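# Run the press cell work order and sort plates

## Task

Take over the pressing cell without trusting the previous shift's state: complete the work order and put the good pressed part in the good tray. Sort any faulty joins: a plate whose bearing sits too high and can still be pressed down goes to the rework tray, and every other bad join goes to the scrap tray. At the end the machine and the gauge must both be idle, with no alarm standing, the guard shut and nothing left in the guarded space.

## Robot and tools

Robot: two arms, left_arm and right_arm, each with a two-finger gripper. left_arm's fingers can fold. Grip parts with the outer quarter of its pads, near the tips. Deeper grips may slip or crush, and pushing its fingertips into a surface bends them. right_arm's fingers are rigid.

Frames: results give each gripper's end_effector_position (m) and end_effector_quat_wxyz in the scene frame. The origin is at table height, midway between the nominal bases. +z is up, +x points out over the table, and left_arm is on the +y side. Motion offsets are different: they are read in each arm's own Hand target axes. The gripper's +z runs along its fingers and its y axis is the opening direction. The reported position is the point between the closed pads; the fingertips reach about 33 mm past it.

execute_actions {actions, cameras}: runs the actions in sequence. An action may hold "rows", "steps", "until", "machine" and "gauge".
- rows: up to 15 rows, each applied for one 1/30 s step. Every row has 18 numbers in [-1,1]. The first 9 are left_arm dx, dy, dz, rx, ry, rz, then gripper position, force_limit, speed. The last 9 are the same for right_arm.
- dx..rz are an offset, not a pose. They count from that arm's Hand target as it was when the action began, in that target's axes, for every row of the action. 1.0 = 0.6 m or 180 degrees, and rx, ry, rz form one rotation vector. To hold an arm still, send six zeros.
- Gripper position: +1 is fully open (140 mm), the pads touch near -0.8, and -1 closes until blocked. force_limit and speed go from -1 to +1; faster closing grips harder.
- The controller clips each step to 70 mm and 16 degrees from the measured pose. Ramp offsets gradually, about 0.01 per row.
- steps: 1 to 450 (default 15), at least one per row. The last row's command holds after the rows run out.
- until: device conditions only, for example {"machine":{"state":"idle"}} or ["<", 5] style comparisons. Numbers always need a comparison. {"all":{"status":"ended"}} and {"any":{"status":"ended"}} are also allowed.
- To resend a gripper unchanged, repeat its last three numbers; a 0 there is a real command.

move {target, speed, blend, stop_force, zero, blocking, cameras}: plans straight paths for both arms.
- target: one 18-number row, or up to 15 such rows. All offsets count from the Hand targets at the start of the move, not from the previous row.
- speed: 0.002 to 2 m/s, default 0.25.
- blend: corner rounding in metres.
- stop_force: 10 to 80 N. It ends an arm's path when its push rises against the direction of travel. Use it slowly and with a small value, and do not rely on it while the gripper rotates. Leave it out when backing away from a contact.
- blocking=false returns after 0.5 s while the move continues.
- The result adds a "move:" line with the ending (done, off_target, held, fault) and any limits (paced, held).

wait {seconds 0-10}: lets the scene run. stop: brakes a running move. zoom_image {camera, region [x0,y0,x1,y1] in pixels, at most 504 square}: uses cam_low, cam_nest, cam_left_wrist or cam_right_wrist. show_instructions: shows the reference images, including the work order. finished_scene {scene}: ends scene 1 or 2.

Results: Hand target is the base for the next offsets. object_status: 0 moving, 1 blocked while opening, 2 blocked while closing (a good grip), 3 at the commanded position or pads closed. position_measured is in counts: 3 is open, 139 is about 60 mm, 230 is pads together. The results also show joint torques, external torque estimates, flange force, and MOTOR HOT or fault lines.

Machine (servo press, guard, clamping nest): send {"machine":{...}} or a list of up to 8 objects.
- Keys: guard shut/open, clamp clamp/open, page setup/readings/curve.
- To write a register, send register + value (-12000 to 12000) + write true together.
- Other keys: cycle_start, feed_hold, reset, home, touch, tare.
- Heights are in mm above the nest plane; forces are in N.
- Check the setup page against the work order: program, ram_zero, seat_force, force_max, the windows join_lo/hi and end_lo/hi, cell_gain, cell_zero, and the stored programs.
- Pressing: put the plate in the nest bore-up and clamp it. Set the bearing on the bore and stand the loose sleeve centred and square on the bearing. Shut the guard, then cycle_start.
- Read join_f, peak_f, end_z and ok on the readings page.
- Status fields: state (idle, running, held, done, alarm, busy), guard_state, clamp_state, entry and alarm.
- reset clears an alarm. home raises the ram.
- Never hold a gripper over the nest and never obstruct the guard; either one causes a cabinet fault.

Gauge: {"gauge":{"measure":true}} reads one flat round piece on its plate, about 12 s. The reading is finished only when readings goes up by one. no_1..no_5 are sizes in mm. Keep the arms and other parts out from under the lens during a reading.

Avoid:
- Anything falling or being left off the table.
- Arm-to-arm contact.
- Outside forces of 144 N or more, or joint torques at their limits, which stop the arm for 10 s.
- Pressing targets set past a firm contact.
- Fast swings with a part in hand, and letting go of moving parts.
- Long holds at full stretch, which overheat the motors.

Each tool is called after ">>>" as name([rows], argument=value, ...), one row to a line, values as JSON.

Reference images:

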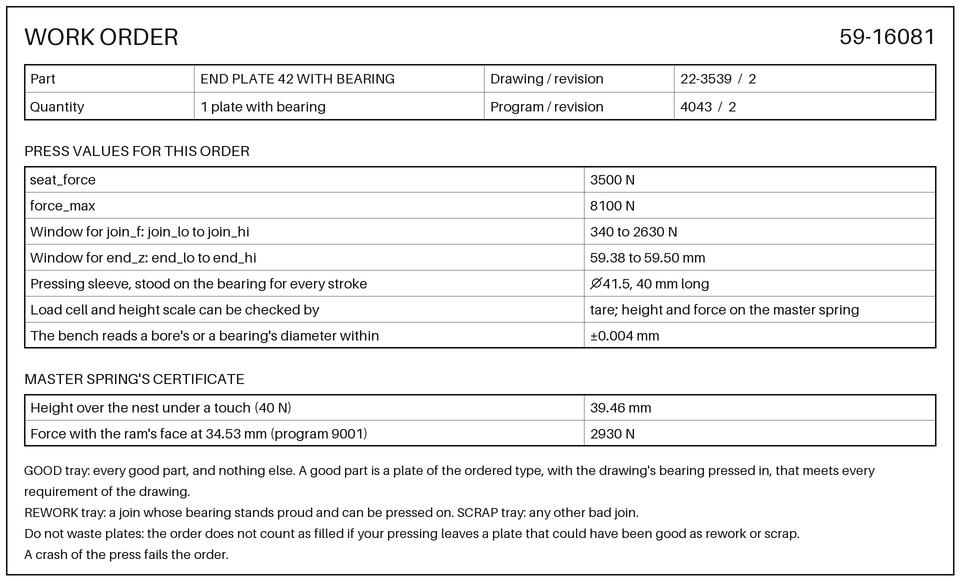

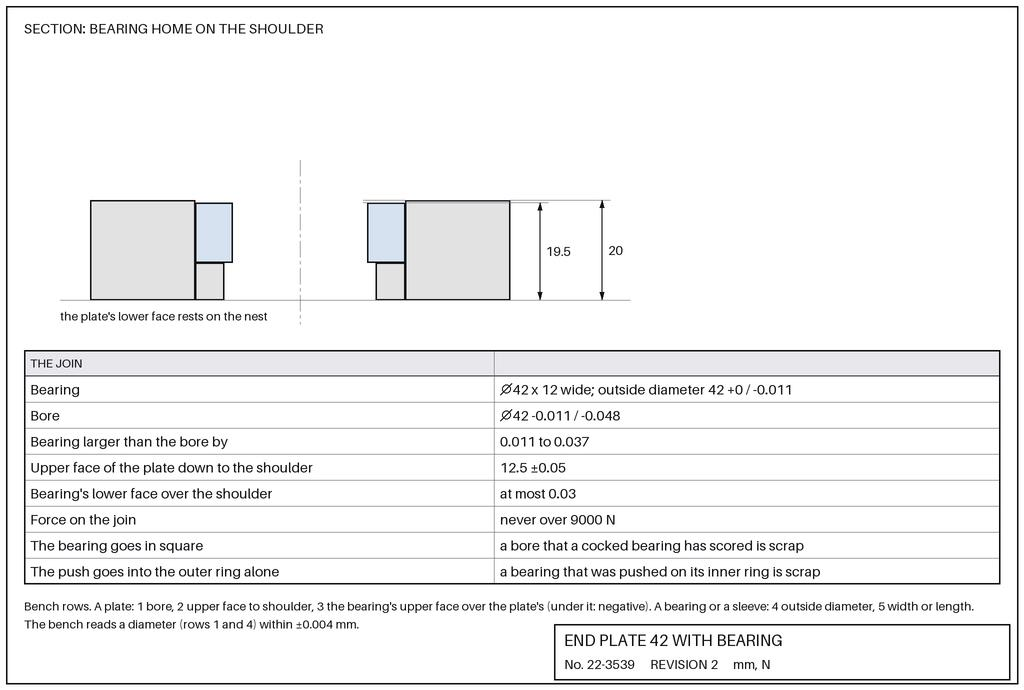

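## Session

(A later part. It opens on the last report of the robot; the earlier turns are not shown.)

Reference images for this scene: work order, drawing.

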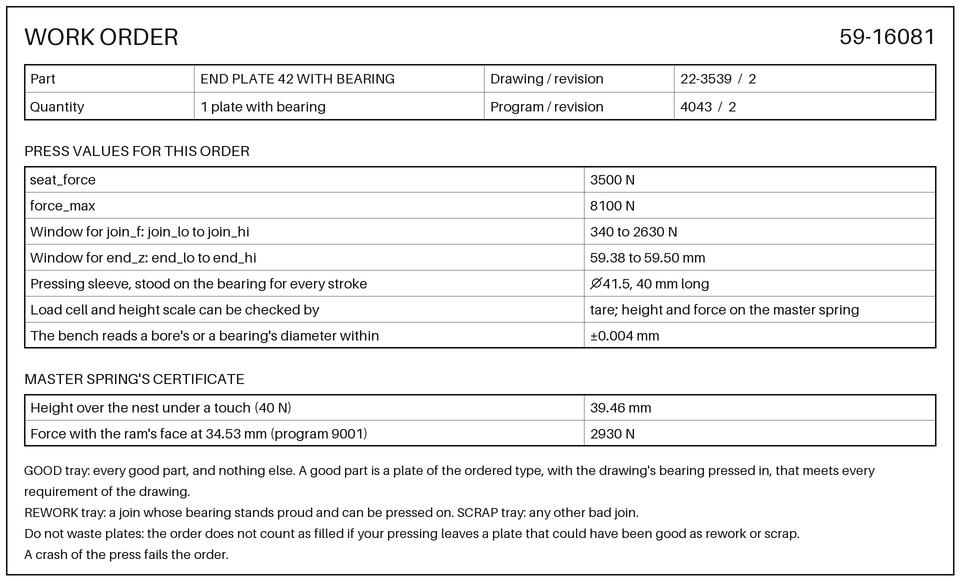

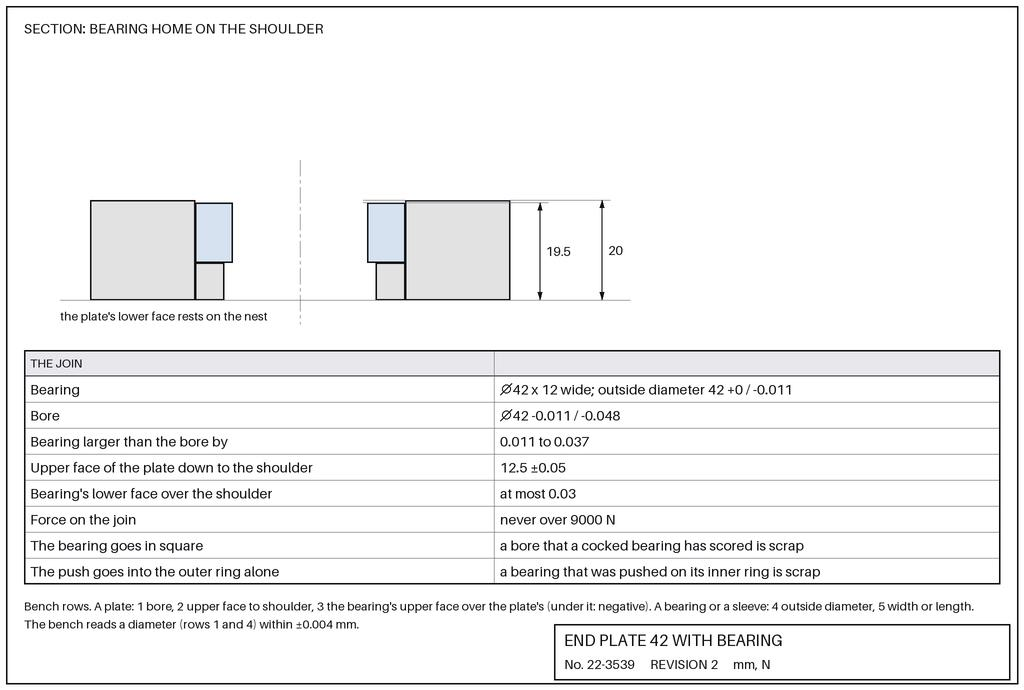

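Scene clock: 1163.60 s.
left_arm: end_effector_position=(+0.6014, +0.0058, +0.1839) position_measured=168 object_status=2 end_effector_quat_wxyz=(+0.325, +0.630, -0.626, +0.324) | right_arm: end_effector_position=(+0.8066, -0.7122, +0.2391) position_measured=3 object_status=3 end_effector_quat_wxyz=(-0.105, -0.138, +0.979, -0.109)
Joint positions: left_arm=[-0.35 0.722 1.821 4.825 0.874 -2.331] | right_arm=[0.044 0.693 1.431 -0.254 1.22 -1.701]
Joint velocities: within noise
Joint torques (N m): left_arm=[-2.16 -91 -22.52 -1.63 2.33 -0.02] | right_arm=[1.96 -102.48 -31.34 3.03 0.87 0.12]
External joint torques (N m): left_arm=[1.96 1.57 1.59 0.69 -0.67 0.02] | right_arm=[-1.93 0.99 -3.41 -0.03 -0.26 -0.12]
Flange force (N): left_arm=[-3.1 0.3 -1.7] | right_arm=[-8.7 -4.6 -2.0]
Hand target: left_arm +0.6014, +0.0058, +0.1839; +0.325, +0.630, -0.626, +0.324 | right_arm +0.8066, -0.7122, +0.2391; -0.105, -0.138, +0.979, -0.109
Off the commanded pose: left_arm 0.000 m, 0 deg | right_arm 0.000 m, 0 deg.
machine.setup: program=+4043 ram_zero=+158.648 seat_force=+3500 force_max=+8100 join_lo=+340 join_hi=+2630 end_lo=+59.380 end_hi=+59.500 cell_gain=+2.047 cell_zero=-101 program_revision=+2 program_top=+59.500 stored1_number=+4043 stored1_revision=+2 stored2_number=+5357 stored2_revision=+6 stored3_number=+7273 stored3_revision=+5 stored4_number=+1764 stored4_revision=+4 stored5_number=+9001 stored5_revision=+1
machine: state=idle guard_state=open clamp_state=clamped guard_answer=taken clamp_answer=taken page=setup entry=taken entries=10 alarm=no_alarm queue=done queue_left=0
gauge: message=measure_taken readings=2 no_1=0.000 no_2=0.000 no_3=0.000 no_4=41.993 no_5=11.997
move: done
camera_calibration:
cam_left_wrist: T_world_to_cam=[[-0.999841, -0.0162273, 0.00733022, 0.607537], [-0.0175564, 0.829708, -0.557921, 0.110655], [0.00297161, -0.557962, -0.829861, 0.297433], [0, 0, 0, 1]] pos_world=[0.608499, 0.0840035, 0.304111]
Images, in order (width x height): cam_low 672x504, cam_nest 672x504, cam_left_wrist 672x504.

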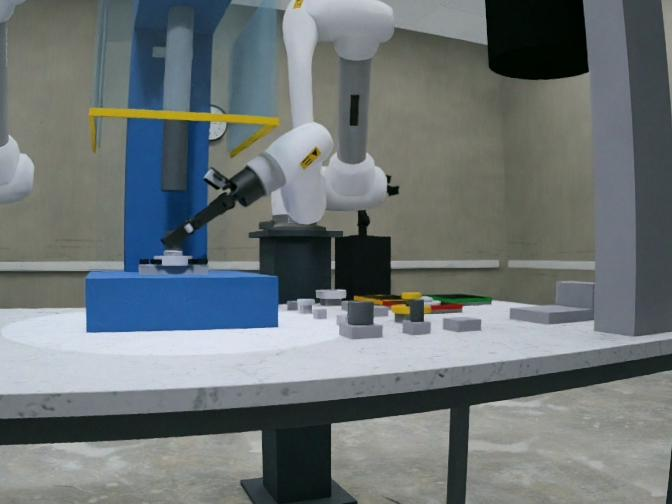

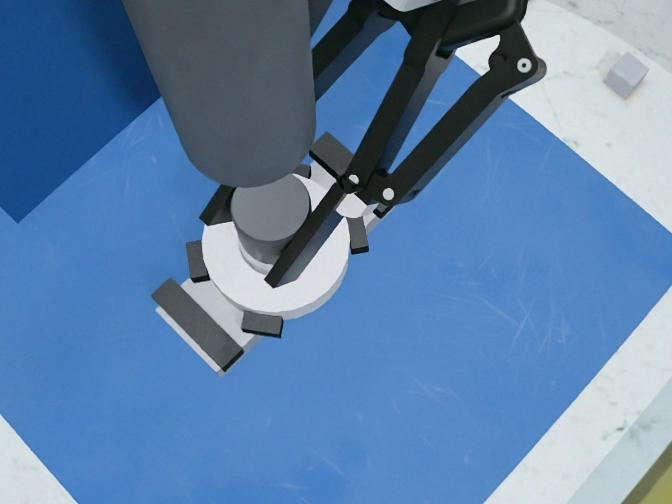

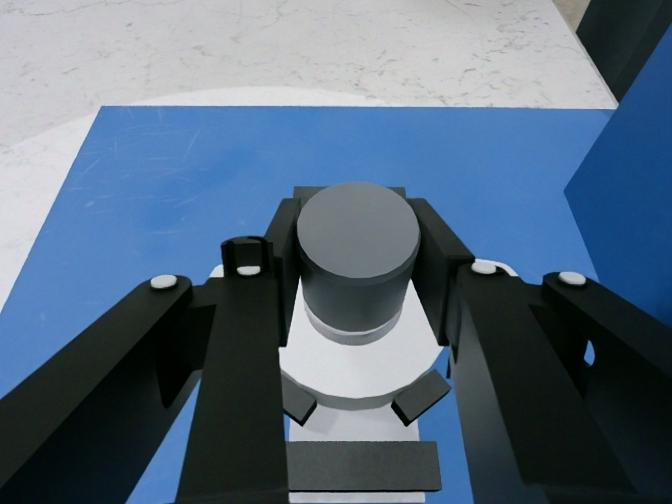

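>>> move(target=[0.001,-0.0007,0.0014,0,0,0,-1,-0.5,-1,0,0,0,0,0,0,1,1,1], speed=0.02, cameras=[])

>>> move(target=[-0.0075,0,0.0053,0,0,0,-1,-0.5,-1,0,0,0,0,0,0,1,1,1], speed=0.006, stop_force=10, cameras=["cam_nest","cam_left_wrist","cam_low"])

>>> zoom_image(camera="cam_nest", region=[232, 232, 282, 282])

>>> zoom_image(camera="cam_left_wrist", region=[290, 280, 420, 380])

>>> zoom_image(camera="cam_low", region=[145, 230, 205, 280])

Scene clock: 1197.47 s.
left_arm: end_effector_position=(+0.6018, +0.0048, +0.1839) position_measured=168 object_status=2 end_effector_quat_wxyz=(+0.325, +0.630, -0.626, +0.324) | right_arm: end_effector_position=(+0.8066, -0.7122, +0.2391) position_measured=3 object_status=3 end_effector_quat_wxyz=(-0.105, -0.138, +0.979, -0.109)
Joint positions: left_arm=[-0.351 0.723 1.82 4.825 0.874 -2.333] | right_arm=[0.044 0.693 1.431 -0.254 1.22 -1.701]
Joint velocities: within noise
Joint torques (N m): left_arm=[-2.14 -90.99 -22.61 -1.58 2.42 -0.07] | right_arm=[2.77 -102.43 -31.27 3.05 0.87 0.16]
External joint torques (N m): left_arm=[2.18 1.12 1.72 0.65 -0.75 0.06] | right_arm=[-2.39 0.21 -3.62 -0.01 -0.25 -0.17]
Flange force (N): left_arm=[-2.9 1.0 -2.3] | right_arm=[-7.9 -5.1 -2.5]
Hand target: left_arm +0.6018, +0.0048, +0.1839; +0.325, +0.630, -0.626, +0.324 | right_arm +0.8066, -0.7122, +0.2391; -0.105, -0.138, +0.979, -0.109
Off the commanded pose: left_arm 0.000 m, 0 deg | right_arm 0.000 m, 0 deg.
machine.setup: program=+4043 ram_zero=+158.648 seat_force=+3500 force_max=+8100 join_lo=+340 join_hi=+2630 end_lo=+59.380 end_hi=+59.500 cell_gain=+2.047 cell_zero=-101 program_revision=+2 program_top=+59.500 stored1_number=+4043 stored1_revision=+2 stored2_number=+5357 stored2_revision=+6 stored3_number=+7273 stored3_revision=+5 stored4_number=+1764 stored4_revision=+4 stored5_number=+9001 stored5_revision=+1
machine: state=idle guard_state=open clamp_state=clamped guard_answer=taken clamp_answer=taken page=setup entry=taken entries=10 alarm=no_alarm queue=done queue_left=0
gauge: message=measure_taken readings=2 no_1=0.000 no_2=0.000 no_3=0.000 no_4=41.993 no_5=11.997
move: done
No camera images: "cameras" was empty.

Scene clock: 1198.60 s.
left_arm: end_effector_position=(+0.6018, +0.0047, +0.1806) position_measured=168 object_status=2 end_effector_quat_wxyz=(+0.325, +0.630, -0.626, +0.324) | right_arm: end_effector_position=(+0.8066, -0.7122, +0.2391) position_measured=3 object_status=3 end_effector_quat_wxyz=(-0.105, -0.138, +0.979, -0.109)
Joint positions: left_arm=[-0.351 0.728 1.82 4.821 0.873 -2.326] | right_arm=[0.044 0.693 1.431 -0.254 1.22 -1.701]
Joint velocities: within noise
Joint torques (N m): left_arm=[-1.9 -82.05 -19.78 -0.75 -0.67 0.09] | right_arm=[2.4 -102.78 -31.43 3.05 0.87 0.16]
External joint torques (N m): left_arm=[1.72 -7.73 -0.95 -0.2 2.34 -0.09] | right_arm=[-2.38 1.98 -3.1 -0.06 -0.25 -0.17]
Flange force (N): left_arm=[5.9 3.3 -10.6] | right_arm=[-9.4 -5.1 -1.0]
Hand target: left_arm +0.6018, +0.0048, +0.1806; +0.325, +0.630, -0.626, +0.324 (not the last commanded pose) | right_arm +0.8066, -0.7122, +0.2391; -0.105, -0.138, +0.979, -0.109
Off the commanded pose: left_arm 0.002 m, 0 deg | right_arm 0.000 m, 0 deg.
machine.setup: program=+4043 ram_zero=+158.648 seat_force=+3500 force_max=+8100 join_lo=+340 join_hi=+2630 end_lo=+59.380 end_hi=+59.500 cell_gain=+2.047 cell_zero=-101 program_revision=+2 program_top=+59.500 stored1_number=+4043 stored1_revision=+2 stored2_number=+5357 stored2_revision=+6 stored3_number=+7273 stored3_revision=+5 stored4_number=+1764 stored4_revision=+4 stored5_number=+9001 stored5_revision=+1
machine: state=idle guard_state=open clamp_state=clamped guard_answer=taken clamp_answer=taken page=setup entry=taken entries=10 alarm=no_alarm queue=done queue_left=0
gauge: message=measure_taken readings=2 no_1=0.000 no_2=0.000 no_3=0.000 no_4=41.993 no_5=11.997
move: contact (left_arm)
camera_calibration:
cam_left_wrist: T_world_to_cam=[[-0.999843, -0.0161436, 0.00727638, 0.607954], [-0.0174564, 0.829632, -0.558038, 0.109658], [0.002972, -0.558077, -0.829784, 0.293982], [0, 0, 0, 1]] pos_world=[0.608899, 0.0829036, 0.300711]
Images, in order (width x height): cam_low 672x504, cam_nest 672x504, cam_left_wrist 672x504.

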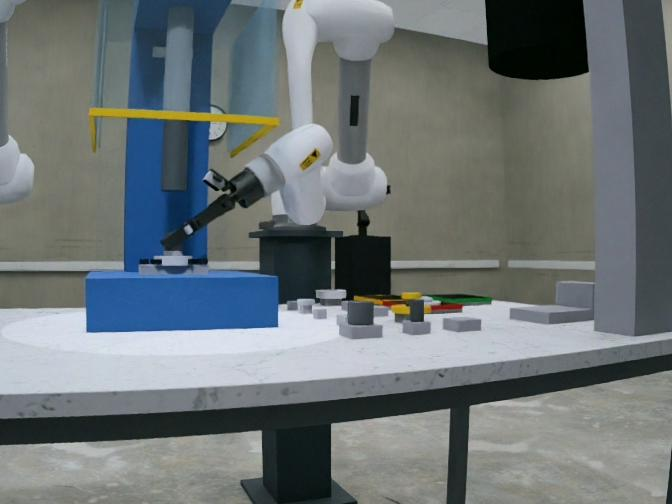

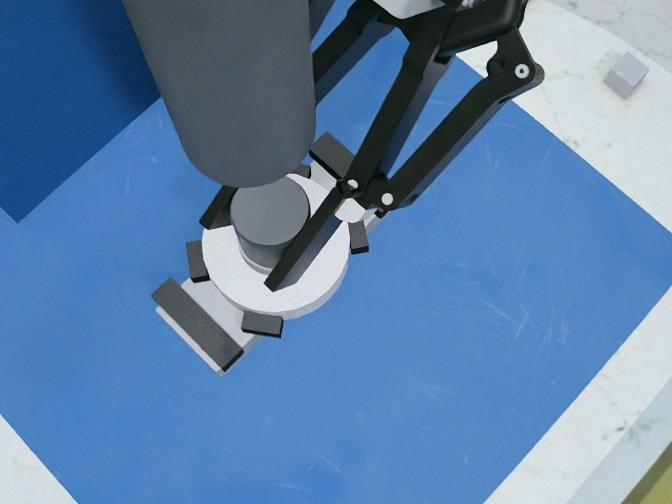

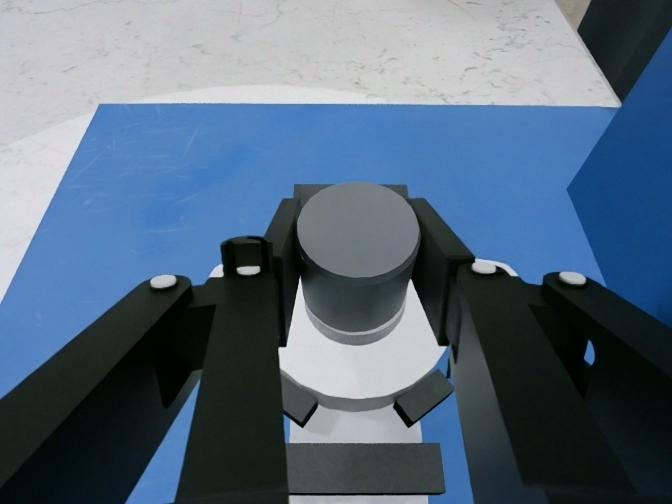

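Scaled by 10.080 from the camera's 672x504 image, which has a finer 960x720 frame.

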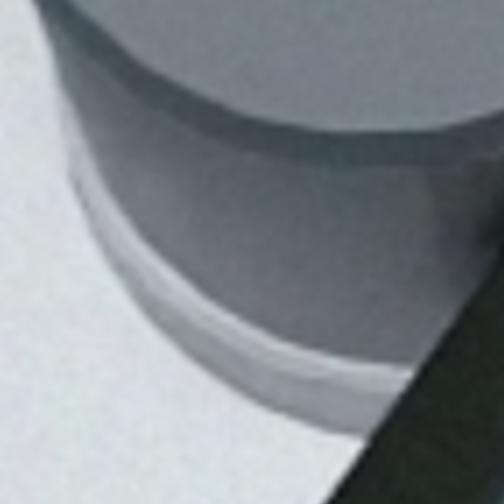

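Scaled by 3.877 from the camera's 672x504 image, which has a finer 960x720 frame.

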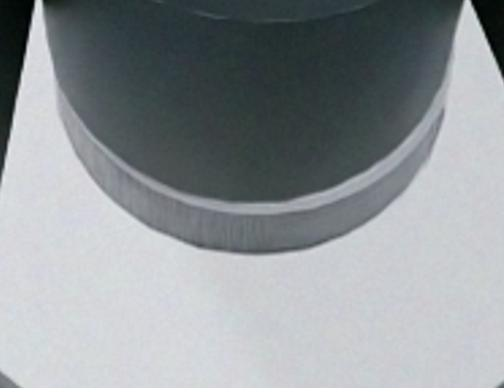

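Scaled by 8.400 from the camera's 672x504 image, which has a finer 960x720 frame.

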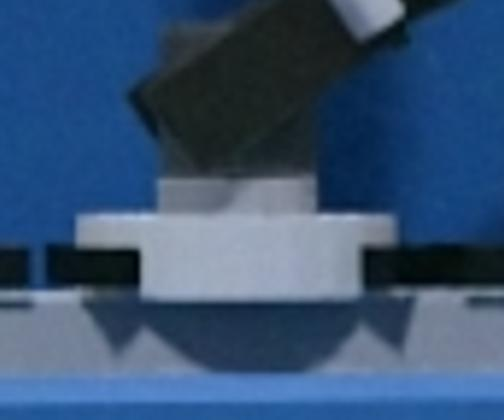

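>>> execute_actions([
  {"rows":[[0.0003,0,-0.0001,0,0,0,-1,-0.5,-1,0,0,0,0,0,0,1,1,1]],"steps":15},
  {"rows":[[0.0001,0,-0.0001,0,0,0,-1,-0.5,-1,0,0,0,0,0,0,1,1,1]],"steps":15},
], cameras=[])

Scene clock: 1219.53 s.
left_arm: end_effector_position=(+0.6018, +0.0048, +0.1808) position_measured=168 object_status=2 end_effector_quat_wxyz=(+0.325, +0.630, -0.626, +0.324) | right_arm: end_effector_position=(+0.8066, -0.7122, +0.2391) position_measured=3 object_status=3 end_effector_quat_wxyz=(-0.105, -0.138, +0.979, -0.109)
Joint positions: left_arm=[-0.351 0.727 1.82 4.821 0.873 -2.327] | right_arm=[0.044 0.693 1.431 -0.254 1.22 -1.701]
Joint velocities: within noise
Joint torques (N m): left_arm=[-0.89 -88.9 -21.46 -1.13 1.42 -0.02] | right_arm=[2.22 -102.93 -31.38 3.01 0.87 0.16]
External joint torques (N m): left_arm=[0.97 -0.97 0.65 0.2 0.25 0.02] | right_arm=[-2.14 1.52 -3.29 0 -0.25 -0.17]
External joint torques at the end of the 1st action: left_arm=[-0.09 -4.05 -0.59 -0.29 1.28 -0.09] | right_arm=[-2.2 0.15 -3.63 -0.05 -0.28 -0.18]
Flange force (N): left_arm=[-0.1 1.4 -2.8] | right_arm=[-9.2 -4.8 -1.5]
Flange force at the end of the 1st action (N): left_arm=[3.8 2.2 -4.3] | right_arm=[-7.8 -4.9 -2.5]
Hand target: left_arm +0.6018, +0.0047, +0.1808; +0.325, +0.630, -0.626, +0.324 | right_arm +0.8066, -0.7122, +0.2391; -0.105, -0.138, +0.979, -0.109
Off the commanded pose: left_arm 0.000 m, 0 deg | right_arm 0.000 m, 0 deg.
machine.setup: program=+4043 ram_zero=+158.648 seat_force=+3500 force_max=+8100 join_lo=+340 join_hi=+2630 end_lo=+59.380 end_hi=+59.500 cell_gain=+2.047 cell_zero=-101 program_revision=+2 program_top=+59.500 stored1_number=+4043 stored1_revision=+2 stored2_number=+5357 stored2_revision=+6 stored3_number=+7273 stored3_revision=+5 stored4_number=+1764 stored4_revision=+4 stored5_number=+9001 stored5_revision=+1
machine: state=idle guard_state=open clamp_state=clamped guard_answer=taken clamp_answer=taken page=setup entry=taken entries=10 alarm=no_alarm queue=done queue_left=0
gauge: message=measure_taken readings=2 no_1=0.000 no_2=0.000 no_3=0.000 no_4=41.993 no_5=11.997
No camera images: "cameras" was empty.

>>> execute_actions([
  {"rows":[[0,0,0,0,0,0,0.05,-1,-0.98,0,0,0,0,0,0,1,1,1]],"steps":75},
], cameras=["cam_nest","cam_left_wrist","cam_low"])

>>> zoom_image(camera="cam_nest", region=[232, 232, 282, 282])

>>> zoom_image(camera="cam_left_wrist", region=[290, 280, 420, 380])

>>> zoom_image(camera="cam_low", region=[145, 230, 205, 280])

Scene clock: 1229.83 s.
left_arm: end_effector_position=(+0.6018, +0.0047, +0.1808) position_measured=123 object_status=3 end_effector_quat_wxyz=(+0.325, +0.630, -0.626, +0.324) | right_arm: end_effector_position=(+0.8066, -0.7122, +0.2391) position_measured=3 object_status=3 end_effector_quat_wxyz=(-0.105, -0.138, +0.979, -0.109)
Joint positions: left_arm=[-0.351 0.727 1.82 4.821 0.873 -2.327] | right_arm=[0.044 0.693 1.431 -0.254 1.22 -1.701]
Joint velocities: within noise
Joint torques (N m): left_arm=[-2.57 -87.39 -20.61 -0.99 1.46 -0.11] | right_arm=[2.42 -102.51 -31.23 3.02 0.87 0.15]
External joint torques (N m): left_arm=[2.44 -2.41 -0.2 0.05 0.21 0.11] | right_arm=[-2.32 1.03 -3.47 -0.01 -0.25 -0.16]
Flange force (N): left_arm=[0.3 0.5 -5.1] | right_arm=[-8.8 -5.1 -1.9]
Hand target: left_arm +0.6018, +0.0047, +0.1808; +0.325, +0.630, -0.626, +0.324 | right_arm +0.8066, -0.7122, +0.2391; -0.105, -0.138, +0.979, -0.109
Off the commanded pose: left_arm 0.000 m, 0 deg | right_arm 0.000 m, 0 deg.
machine.setup: program=+4043 ram_zero=+158.648 seat_force=+3500 force_max=+8100 join_lo=+340 join_hi=+2630 end_lo=+59.380 end_hi=+59.500 cell_gain=+2.047 cell_zero=-101 program_revision=+2 program_top=+59.500 stored1_number=+4043 stored1_revision=+2 stored2_number=+5357 stored2_revision=+6 stored3_number=+7273 stored3_revision=+5 stored4_number=+1764 stored4_revision=+4 stored5_number=+9001 stored5_revision=+1
machine: state=idle guard_state=open clamp_state=clamped guard_answer=taken clamp_answer=taken page=setup entry=taken entries=10 alarm=no_alarm queue=done queue_left=0
gauge: message=measure_taken readings=2 no_1=0.000 no_2=0.000 no_3=0.000 no_4=41.993 no_5=11.997
camera_calibration:
cam_left_wrist: T_world_to_cam=[[-0.999843, -0.0161437, 0.00727647, 0.607952], [-0.0174566, 0.829632, -0.558038, 0.109825], [0.002972, -0.558077, -0.829784, 0.294231], [0, 0, 0, 1]] pos_world=[0.608899, 0.0829036, 0.301011]
Images, in order (width x height): cam_low 672x504, cam_nest 672x504, cam_left_wrist 672x504.

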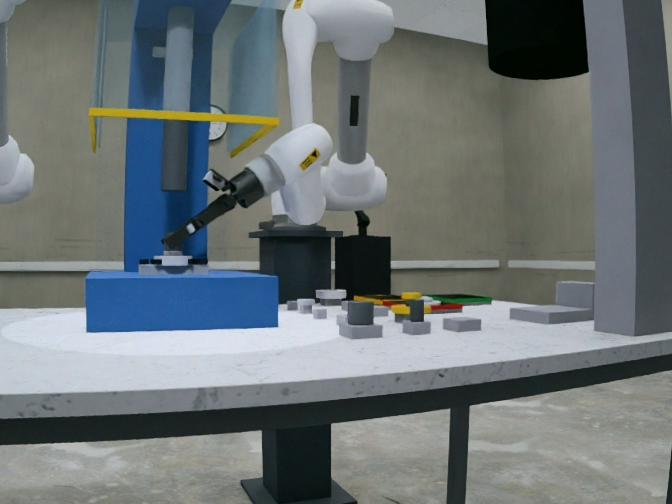

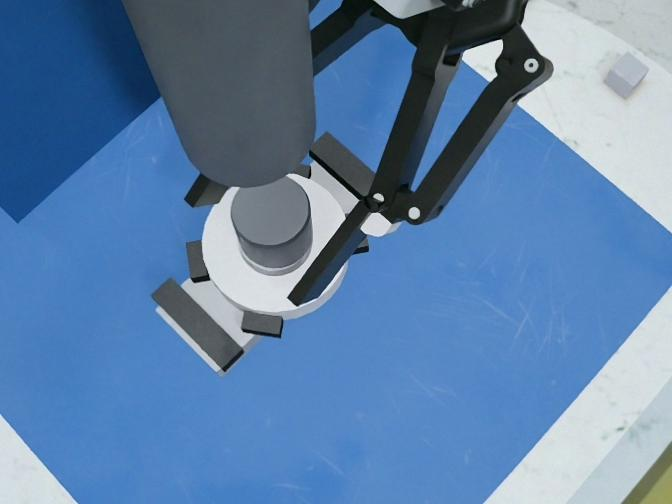

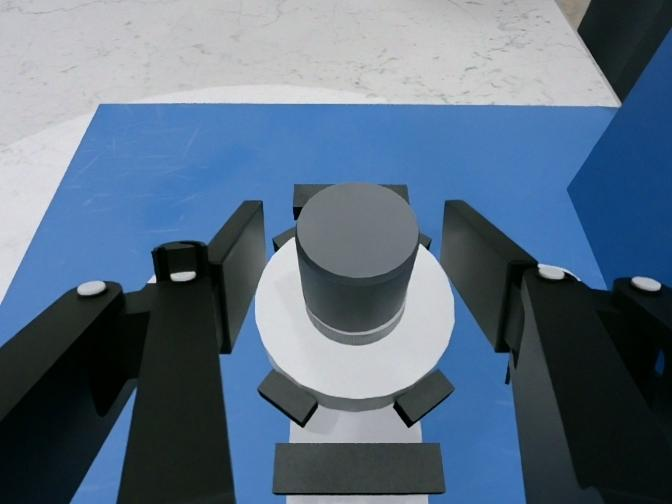

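Scaled by 10.080 from the camera's 672x504 image, which has a finer 960x720 frame.

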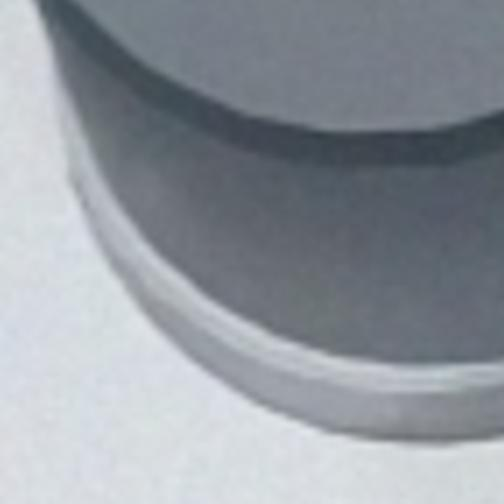

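Scaled by 3.877 from the camera's 672x504 image, which has a finer 960x720 frame.

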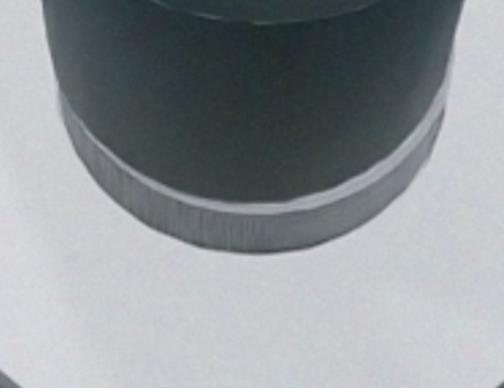

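Scaled by 8.400 from the camera's 672x504 image, which has a finer 960x720 frame.

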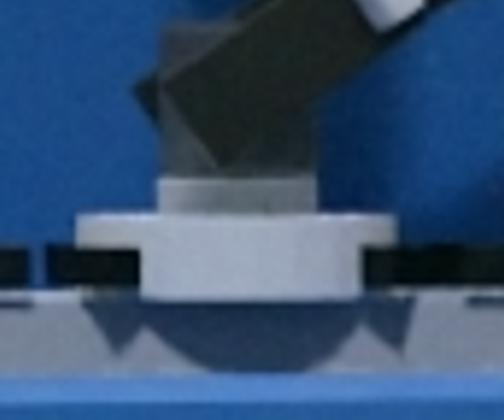

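>>> move([
  [0,0,-0.283,0,0,0,0.05,-1,-0.98,0,0,0,0,0,0,1,1,1],
  [-0.11,0,-0.55,0,0,0,0.05,-1,-0.98,0,0,0,0,0,0,1,1,1],
], speed=[0.08,0.25], blend=[0.02,0], cameras=["cam_nest","cam_low","cam_left_wrist"])

>>> zoom_image(camera="cam_nest", region=[225, 175, 325, 285])

>>> zoom_image(camera="cam_low", region=[145, 230, 205, 280])

>>> zoom_image(camera="cam_left_wrist", region=[300, 80, 400, 180])

Scene clock: 1243.57 s.
left_arm: end_effector_position=(+0.6010, +0.3120, +0.3180) position_measured=123 object_status=3 end_effector_quat_wxyz=(+0.325, +0.630, -0.626, +0.324) | right_arm: end_effector_position=(+0.8066, -0.7122, +0.2391) position_measured=3 object_status=3 end_effector_quat_wxyz=(-0.105, -0.138, +0.979, -0.109)
Joint positions: left_arm=[0.08 0.515 1.859 5.209 1.183 -2.421] | right_arm=[0.044 0.693 1.431 -0.254 1.22 -1.701]
Joint velocities: within noise
Joint torques (N m): left_arm=[-2.75 -75.04 -25.88 -0.15 1.33 -0.06] | right_arm=[2.08 -102.67 -31.32 3.01 0.87 0.12]
External joint torques (N m): left_arm=[2.74 -2.31 -0.29 -0.01 0.18 0.06] | right_arm=[-2.19 1.19 -3.4 0 -0.25 -0.13]
Flange force (N): left_arm=[0.2 2.3 -4.9] | right_arm=[-8.9 -4.9 -1.8]
Hand target: left_arm +0.6010, +0.3120, +0.3180; +0.325, +0.630, -0.626, +0.324 | right_arm +0.8066, -0.7122, +0.2391; -0.105, -0.138, +0.979, -0.109
Off the commanded pose: left_arm 0.000 m, 0 deg | right_arm 0.000 m, 0 deg.
machine.setup: program=+4043 ram_zero=+158.648 seat_force=+3500 force_max=+8100 join_lo=+340 join_hi=+2630 end_lo=+59.380 end_hi=+59.500 cell_gain=+2.047 cell_zero=-101 program_revision=+2 program_top=+59.500 stored1_number=+4043 stored1_revision=+2 stored2_number=+5357 stored2_revision=+6 stored3_number=+7273 stored3_revision=+5 stored4_number=+1764 stored4_revision=+4 stored5_number=+9001 stored5_revision=+1
machine: state=idle guard_state=open clamp_state=clamped guard_answer=taken clamp_answer=taken page=setup entry=taken entries=10 alarm=no_alarm queue=done queue_left=0
gauge: message=measure_taken readings=2 no_1=0.000 no_2=0.000 no_3=0.000 no_4=41.993 no_5=11.997
move: done
camera_calibration:
cam_left_wrist: T_world_to_cam=[[-0.999845, -0.0161172, 0.00713757, 0.611166], [-0.0173571, 0.829632, -0.558041, -0.0686309], [0.00307252, -0.558078, -0.829783, 0.579516], [0, 0, 0, 1]] pos_world=[0.608099, 0.390204, 0.438211]
Images, in order (width x height): cam_low 672x504, cam_nest 672x504, cam_left_wrist 672x504.

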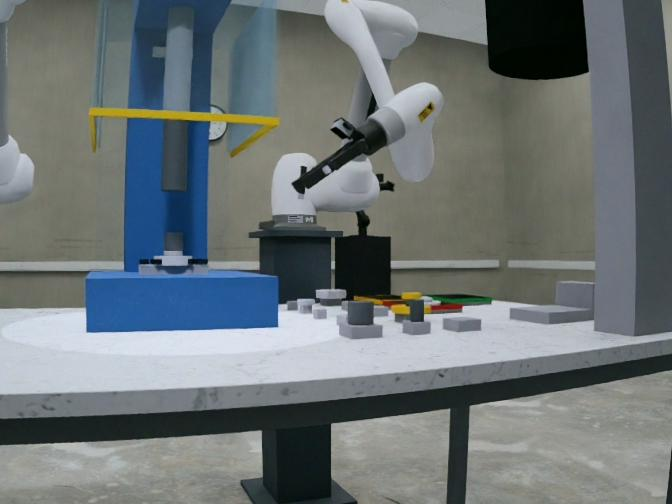

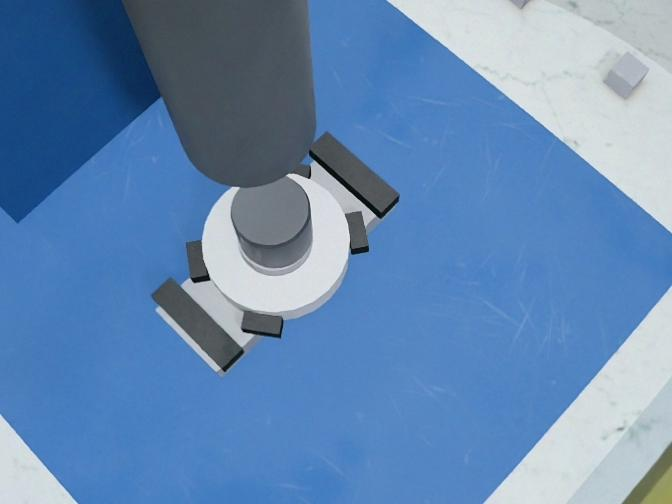

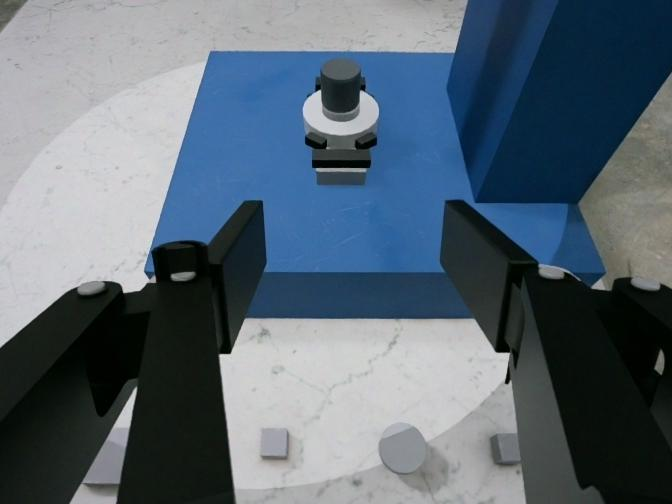

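Scaled by 4.582 from the camera's 672x504 image, which has a finer 960x720 frame.

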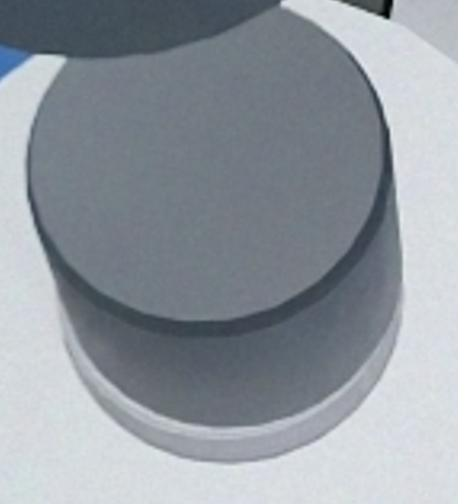

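Scaled by 8.400 from the camera's 672x504 image, which has a finer 960x720 frame.

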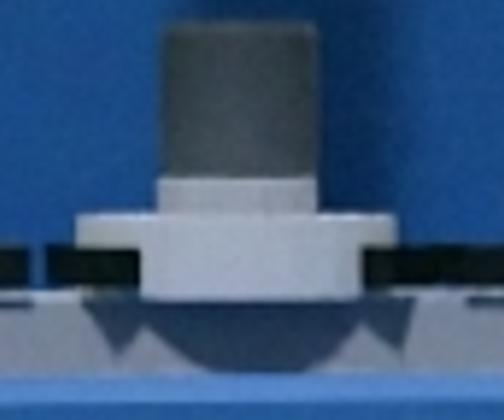

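Scaled by 5.040 from the camera's 672x504 image, which has a finer 960x720 frame.

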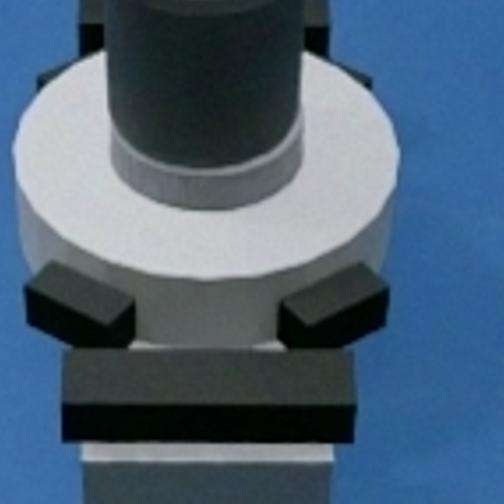

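>>> execute_actions([
  {"machine":[{"page":"readings"},{"clamp":"clamp"},{"guard":"shut"},{"touch":true}],"steps":450,"until":{"machine":{"queue":"done"}}},
], cameras=[])

Scene clock: 1285.60 s.
left_arm: end_effector_position=(+0.6010, +0.3120, +0.3180) position_measured=123 object_status=3 end_effector_quat_wxyz=(+0.325, +0.630, -0.626, +0.324) | right_arm: end_effector_position=(+0.8066, -0.7122, +0.2391) position_measured=3 object_status=3 end_effector_quat_wxyz=(-0.105, -0.138, +0.979, -0.109)
Joint positions: left_arm=[0.08 0.515 1.859 5.209 1.183 -2.421] | right_arm=[0.044 0.693 1.431 -0.254 1.22 -1.701]
Joint velocities: within noise
Joint torques (N m): left_arm=[-1.98 -74.44 -26.31 -0.14 1.29 -0.12] | right_arm=[2.24 -102.65 -31.33 3.03 0.85 0.14]
External joint torques (N m): left_arm=[2.05 -3 0.09 -0.01 0.22 0.12] | right_arm=[-2.14 0.81 -3.52 -0.02 -0.23 -0.15]
Flange force (N): left_arm=[1.3 3.9 -4.3] | right_arm=[-8.6 -4.9 -2.2]
Hand target: left_arm +0.6010, +0.3120, +0.3180; +0.325, +0.630, -0.626, +0.324 | right_arm +0.8066, -0.7122, +0.2391; -0.105, -0.138, +0.979, -0.109
Tool commands: left_gripper/position=+0.05 left_gripper/force_limit=-1.0 left_gripper/speed=-0.98 right_gripper/position=+1.0 right_gripper/force_limit=+1.0 right_gripper/speed=+1.0
Off the commanded pose: left_arm 0.000 m, 0 deg | right_arm 0.000 m, 0 deg.
machine.readings: force=+0 touch_z=+69.846 join_f=+2750 peak_f=+2933 end_z=+34.528 ok=+0 pos_z=+161.352 cycles=+1
machine: state=idle guard_state=shut clamp_state=clamped guard_answer=taken clamp_answer=taken page=readings entry=taken entries=11 alarm=no_alarm queue=done queue_left=0
gauge: message=measure_taken readings=2 no_1=0.000 no_2=0.000 no_3=0.000 no_4=41.993 no_5=11.997
No camera images: "cameras" was empty.

>>> execute_actions([
  {"machine":{"cycle_start":true},"steps":15},
  {"steps":450,"until":{"machine":{"state":["!=","running"]}}},
], cameras=[])

Scene clock: 1301.40 s.
left_arm: end_effector_position=(+0.6010, +0.3120, +0.3180) position_measured=123 object_status=3 end_effector_quat_wxyz=(+0.325, +0.630, -0.626, +0.324) | right_arm: end_effector_position=(+0.8066, -0.7122, +0.2391) position_measured=3 object_status=3 end_effector_quat_wxyz=(-0.105, -0.138, +0.979, -0.109)
Joint positions: left_arm=[0.08 0.515 1.859 5.209 1.183 -2.421] | right_arm=[0.044 0.693 1.431 -0.254 1.22 -1.701]
Joint velocities: within noise
Joint torques (N m): left_arm=[-1.85 -74.81 -26.35 -0.18 1.3 -0.07] | right_arm=[2.39 -102.48 -31.43 3.05 0.85 0.2]
External joint torques (N m): left_arm=[1.89 -2.9 0.04 0.03 0.22 0.07] | right_arm=[-2.2 0.91 -3.3 -0.04 -0.24 -0.21]
External joint torques at the end of the 1st action: left_arm=[1.81 -2.48 0.28 -0.01 0.17 0.08] | right_arm=[-2.13 0.1 -3.85 -0.01 -0.25 -0.18]
Flange force (N): left_arm=[1.4 3.6 -4.2] | right_arm=[-8.3 -4.9 -1.9]
Flange force at the end of the 1st action (N): left_arm=[1.0 3.6 -3.6] | right_arm=[-8.3 -5.0 -2.9]
Hand target: left_arm +0.6010, +0.3120, +0.3180; +0.325, +0.630, -0.626, +0.324 | right_arm +0.8066, -0.7122, +0.2391; -0.105, -0.138, +0.979, -0.109
Tool commands: left_gripper/position=+0.05 left_gripper/force_limit=-1.0 left_gripper/speed=-0.98 right_gripper/position=+1.0 right_gripper/force_limit=+1.0 right_gripper/speed=+1.0
Off the commanded pose: left_arm 0.000 m, 0 deg | right_arm 0.000 m, 0 deg.
machine.readings: force=+0 touch_z=+69.846 join_f=+1082 peak_f=+3853 end_z=+59.432 ok=+1 pos_z=+161.352 cycles=+2
machine: state=done guard_state=shut clamp_state=clamped guard_answer=taken clamp_answer=taken page=readings entry=taken entries=12 alarm=no_alarm queue=done queue_left=0
gauge: message=measure_taken readings=2 no_1=0.000 no_2=0.000 no_3=0.000 no_4=41.993 no_5=11.997
No camera images: "cameras" was empty.

>>> execute_actions([
  {"machine":[{"guard":"open"},{"clamp":"open"}],"steps":450,"until":{"machine":{"queue":"done","clamp_state":"open"}}},
], cameras=[])

>>> move([
  [0.0995,-0.0013,0.1342,0,0,0,0.3,-0.02,-0.6,0,0,0,0,0,0,1,1,1],
  [0.0997,-0.0013,0.551,0,0,0,0.3,-0.02,-0.6,0,0,0,0,0,0,1,1,1],
], speed=[0.2,0.1], blend=[0.02,0], cameras=["cam_nest","cam_left_wrist"])

Scene clock: 1320.90 s.
left_arm: end_effector_position=(+0.6010, +0.3120, +0.3180) position_measured=123 object_status=3 end_effector_quat_wxyz=(+0.325, +0.630, -0.626, +0.324) | right_arm: end_effector_position=(+0.8066, -0.7122, +0.2391) position_measured=3 object_status=3 end_effector_quat_wxyz=(-0.105, -0.138, +0.979, -0.109)
Joint positions: left_arm=[0.08 0.515 1.859 5.209 1.183 -2.421] | right_arm=[0.044 0.693 1.431 -0.254 1.22 -1.701]
Joint velocities: within noise
Joint torques (N m): left_arm=[-2.24 -74.36 -26.04 -0.18 1.31 -0.05] | right_arm=[2.26 -103.01 -31.35 3.02 0.83 0.19]
External joint torques (N m): left_arm=[2.23 -3.09 -0.18 0.02 0.2 0.05] | right_arm=[-2.18 2.34 -3.13 -0.03 -0.22 -0.2]
Flange force (N): left_arm=[1.4 3.4 -4.8] | right_arm=[-10.1 -4.9 -1.0]
Hand target: left_arm +0.6010, +0.3120, +0.3180; +0.325, +0.630, -0.626, +0.324 | right_arm +0.8066, -0.7122, +0.2391; -0.105, -0.138, +0.979, -0.109
Tool commands: left_gripper/position=+0.05 left_gripper/force_limit=-1.0 left_gripper/speed=-0.98 right_gripper/position=+1.0 right_gripper/force_limit=+1.0 right_gripper/speed=+1.0
Off the commanded pose: left_arm 0.000 m, 0 deg | right_arm 0.000 m, 0 deg.
machine.readings: force=+0 touch_z=+69.846 join_f=+1082 peak_f=+3853 end_z=+59.432 ok=+1 pos_z=+161.352 cycles=+2
machine: state=idle guard_state=open clamp_state=open guard_answer=taken clamp_answer=taken page=readings entry=taken entries=12 alarm=no_alarm queue=done queue_left=0
gauge: message=measure_taken readings=2 no_1=0.000 no_2=0.000 no_3=0.000 no_4=41.993 no_5=11.997
No camera images: "cameras" was empty.

Scene clock: 1324.23 s.
left_arm: end_effector_position=(+0.6026, +0.0078, +0.1755) position_measured=91 object_status=3 end_effector_quat_wxyz=(+0.325, +0.630, -0.626, +0.324) | right_arm: end_effector_position=(+0.8066, -0.7122, +0.2391) position_measured=3 object_status=3 end_effector_quat_wxyz=(-0.105, -0.138, +0.979, -0.109)
Joint positions: left_arm=[-0.347 0.735 1.82 4.818 0.875 -2.317] | right_arm=[0.044 0.693 1.431 -0.254 1.22 -1.701]
Joint velocities: within noise
Joint torques (N m): left_arm=[-2.44 -88.09 -20.22 -1.04 1.51 -0.13] | right_arm=[2.47 -102.38 -31.38 3.05 0.88 0.19]
External joint torques (N m): left_arm=[2.33 -1.82 0.03 0.12 0.17 0.13] | right_arm=[-2.59 0.95 -3.32 -0.05 -0.27 -0.19]
Flange force (N): left_arm=[-0.2 0.5 -4.5] | right_arm=[-8.2 -5.3 -1.7]
Hand target: left_arm +0.6026, +0.0078, +0.1754; +0.325, +0.630, -0.626, +0.324 | right_arm +0.8066, -0.7122, +0.2391; -0.105, -0.138, +0.979, -0.109
Off the commanded pose: left_arm 0.000 m, 0 deg | right_arm 0.000 m, 0 deg.
machine.readings: force=+0 touch_z=+69.846 join_f=+1082 peak_f=+3853 end_z=+59.432 ok=+1 pos_z=+161.352 cycles=+2
machine: state=idle guard_state=open clamp_state=open guard_answer=taken clamp_answer=taken page=readings entry=taken entries=12 alarm=no_alarm queue=done queue_left=0
gauge: message=measure_taken readings=2 no_1=0.000 no_2=0.000 no_3=0.000 no_4=41.993 no_5=11.997
move: done
camera_calibration:
cam_left_wrist: T_world_to_cam=[[-0.999843, -0.0161999, 0.00719379, 0.60887], [-0.0174571, 0.829631, -0.558039, 0.104255], [0.003072, -0.558077, -0.829783, 0.291417], [0, 0, 0, 1]] pos_world=[0.609699, 0.0860036, 0.295611]
Images, in order (width x height): cam_nest 672x504, cam_left_wrist 672x504.

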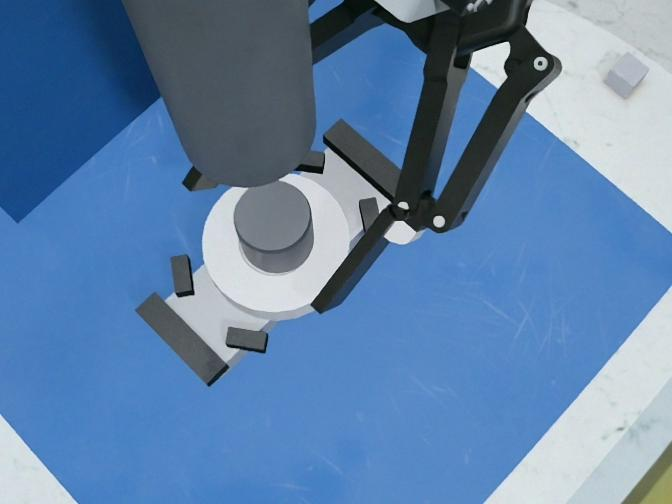

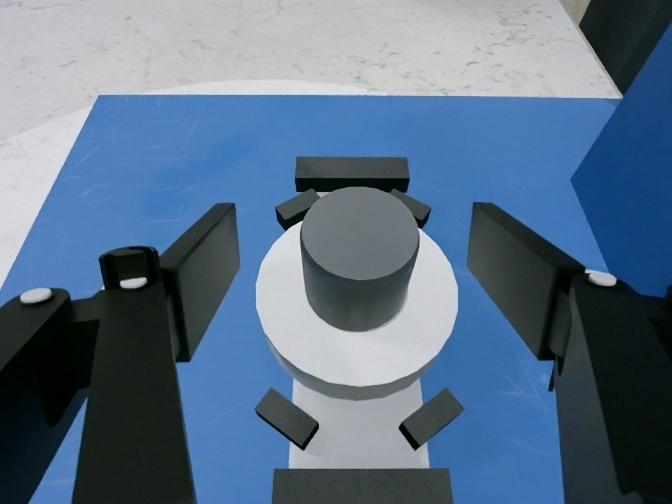

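>>> execute_actions([
  {"rows":[[0.0014,0,-0.001,0,0,0,0.3,-0.02,-0.6,0,0,0,0,0,0,1,1,1]],"steps":10},
  {"rows":[[0,0,0,0,0,0,-1,-0.5,-1,0,0,0,0,0,0,1,1,1]],"steps":75},
], cameras=["cam_left_wrist"])

Scene clock: 1331.43 s.
left_arm: end_effector_position=(+0.6026, +0.0078, +0.1765) position_measured=168 object_status=2 end_effector_quat_wxyz=(+0.325, +0.630, -0.626, +0.324) | right_arm: end_effector_position=(+0.8066, -0.7122, +0.2391) position_measured=3 object_status=3 end_effector_quat_wxyz=(-0.105, -0.138, +0.979, -0.109)
Joint positions: left_arm=[-0.347 0.733 1.82 4.819 0.875 -2.318] | right_arm=[0.044 0.693 1.431 -0.254 1.22 -1.701]
Joint velocities: within noise
Joint torques (N m): left_arm=[-1.19 -85.78 -21.35 -1.22 0.33 -0.1] | right_arm=[2 -102.17 -31.21 3.03 0.82 0.17]
External joint torques (N m): left_arm=[1.06 -4.16 0.82 0.28 1.36 0.1] | right_arm=[-1.79 0.84 -3.47 -0.03 -0.2 -0.18]
External joint torques at the end of the 1st action: left_arm=[2.21 -2.06 0.04 0.07 0.23 0.07] | right_arm=[-1.99 0.43 -3.43 -0.01 -0.25 -0.17]
Flange force (N): left_arm=[2.5 4.1 -7.0] | right_arm=[-8.7 -4.5 -2.2]
Flange force at the end of the 1st action (N): left_arm=[0.2 0.7 -4.7] | right_arm=[-7.9 -4.6 -2.3]
Hand target: left_arm +0.6026, +0.0078, +0.1765; +0.325, +0.630, -0.626, +0.324 | right_arm +0.8066, -0.7122, +0.2391; -0.105, -0.138, +0.979, -0.109
Off the commanded pose: left_arm 0.000 m, 0 deg | right_arm 0.000 m, 0 deg.
machine.readings: force=+0 touch_z=+69.846 join_f=+1082 peak_f=+3853 end_z=+59.432 ok=+1 pos_z=+161.352 cycles=+2
machine: state=idle guard_state=open clamp_state=open guard_answer=taken clamp_answer=taken page=readings entry=taken entries=12 alarm=no_alarm queue=done queue_left=0
gauge: message=measure_taken readings=2 no_1=0.000 no_2=0.000 no_3=0.000 no_4=41.993 no_5=11.997
camera_calibration:
cam_left_wrist: T_world_to_cam=[[-0.999843, -0.0161437, 0.00727647, 0.608834], [-0.0174566, 0.829632, -0.558038, 0.104812], [0.002972, -0.558077, -0.829784, 0.292308], [0, 0, 0, 1]] pos_world=[0.609699, 0.0860036, 0.296611]
Images, in order (width x height): cam_left_wrist 672x504.

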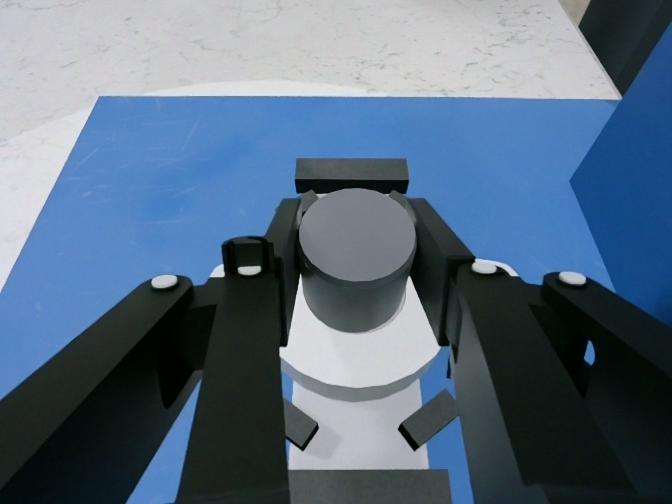

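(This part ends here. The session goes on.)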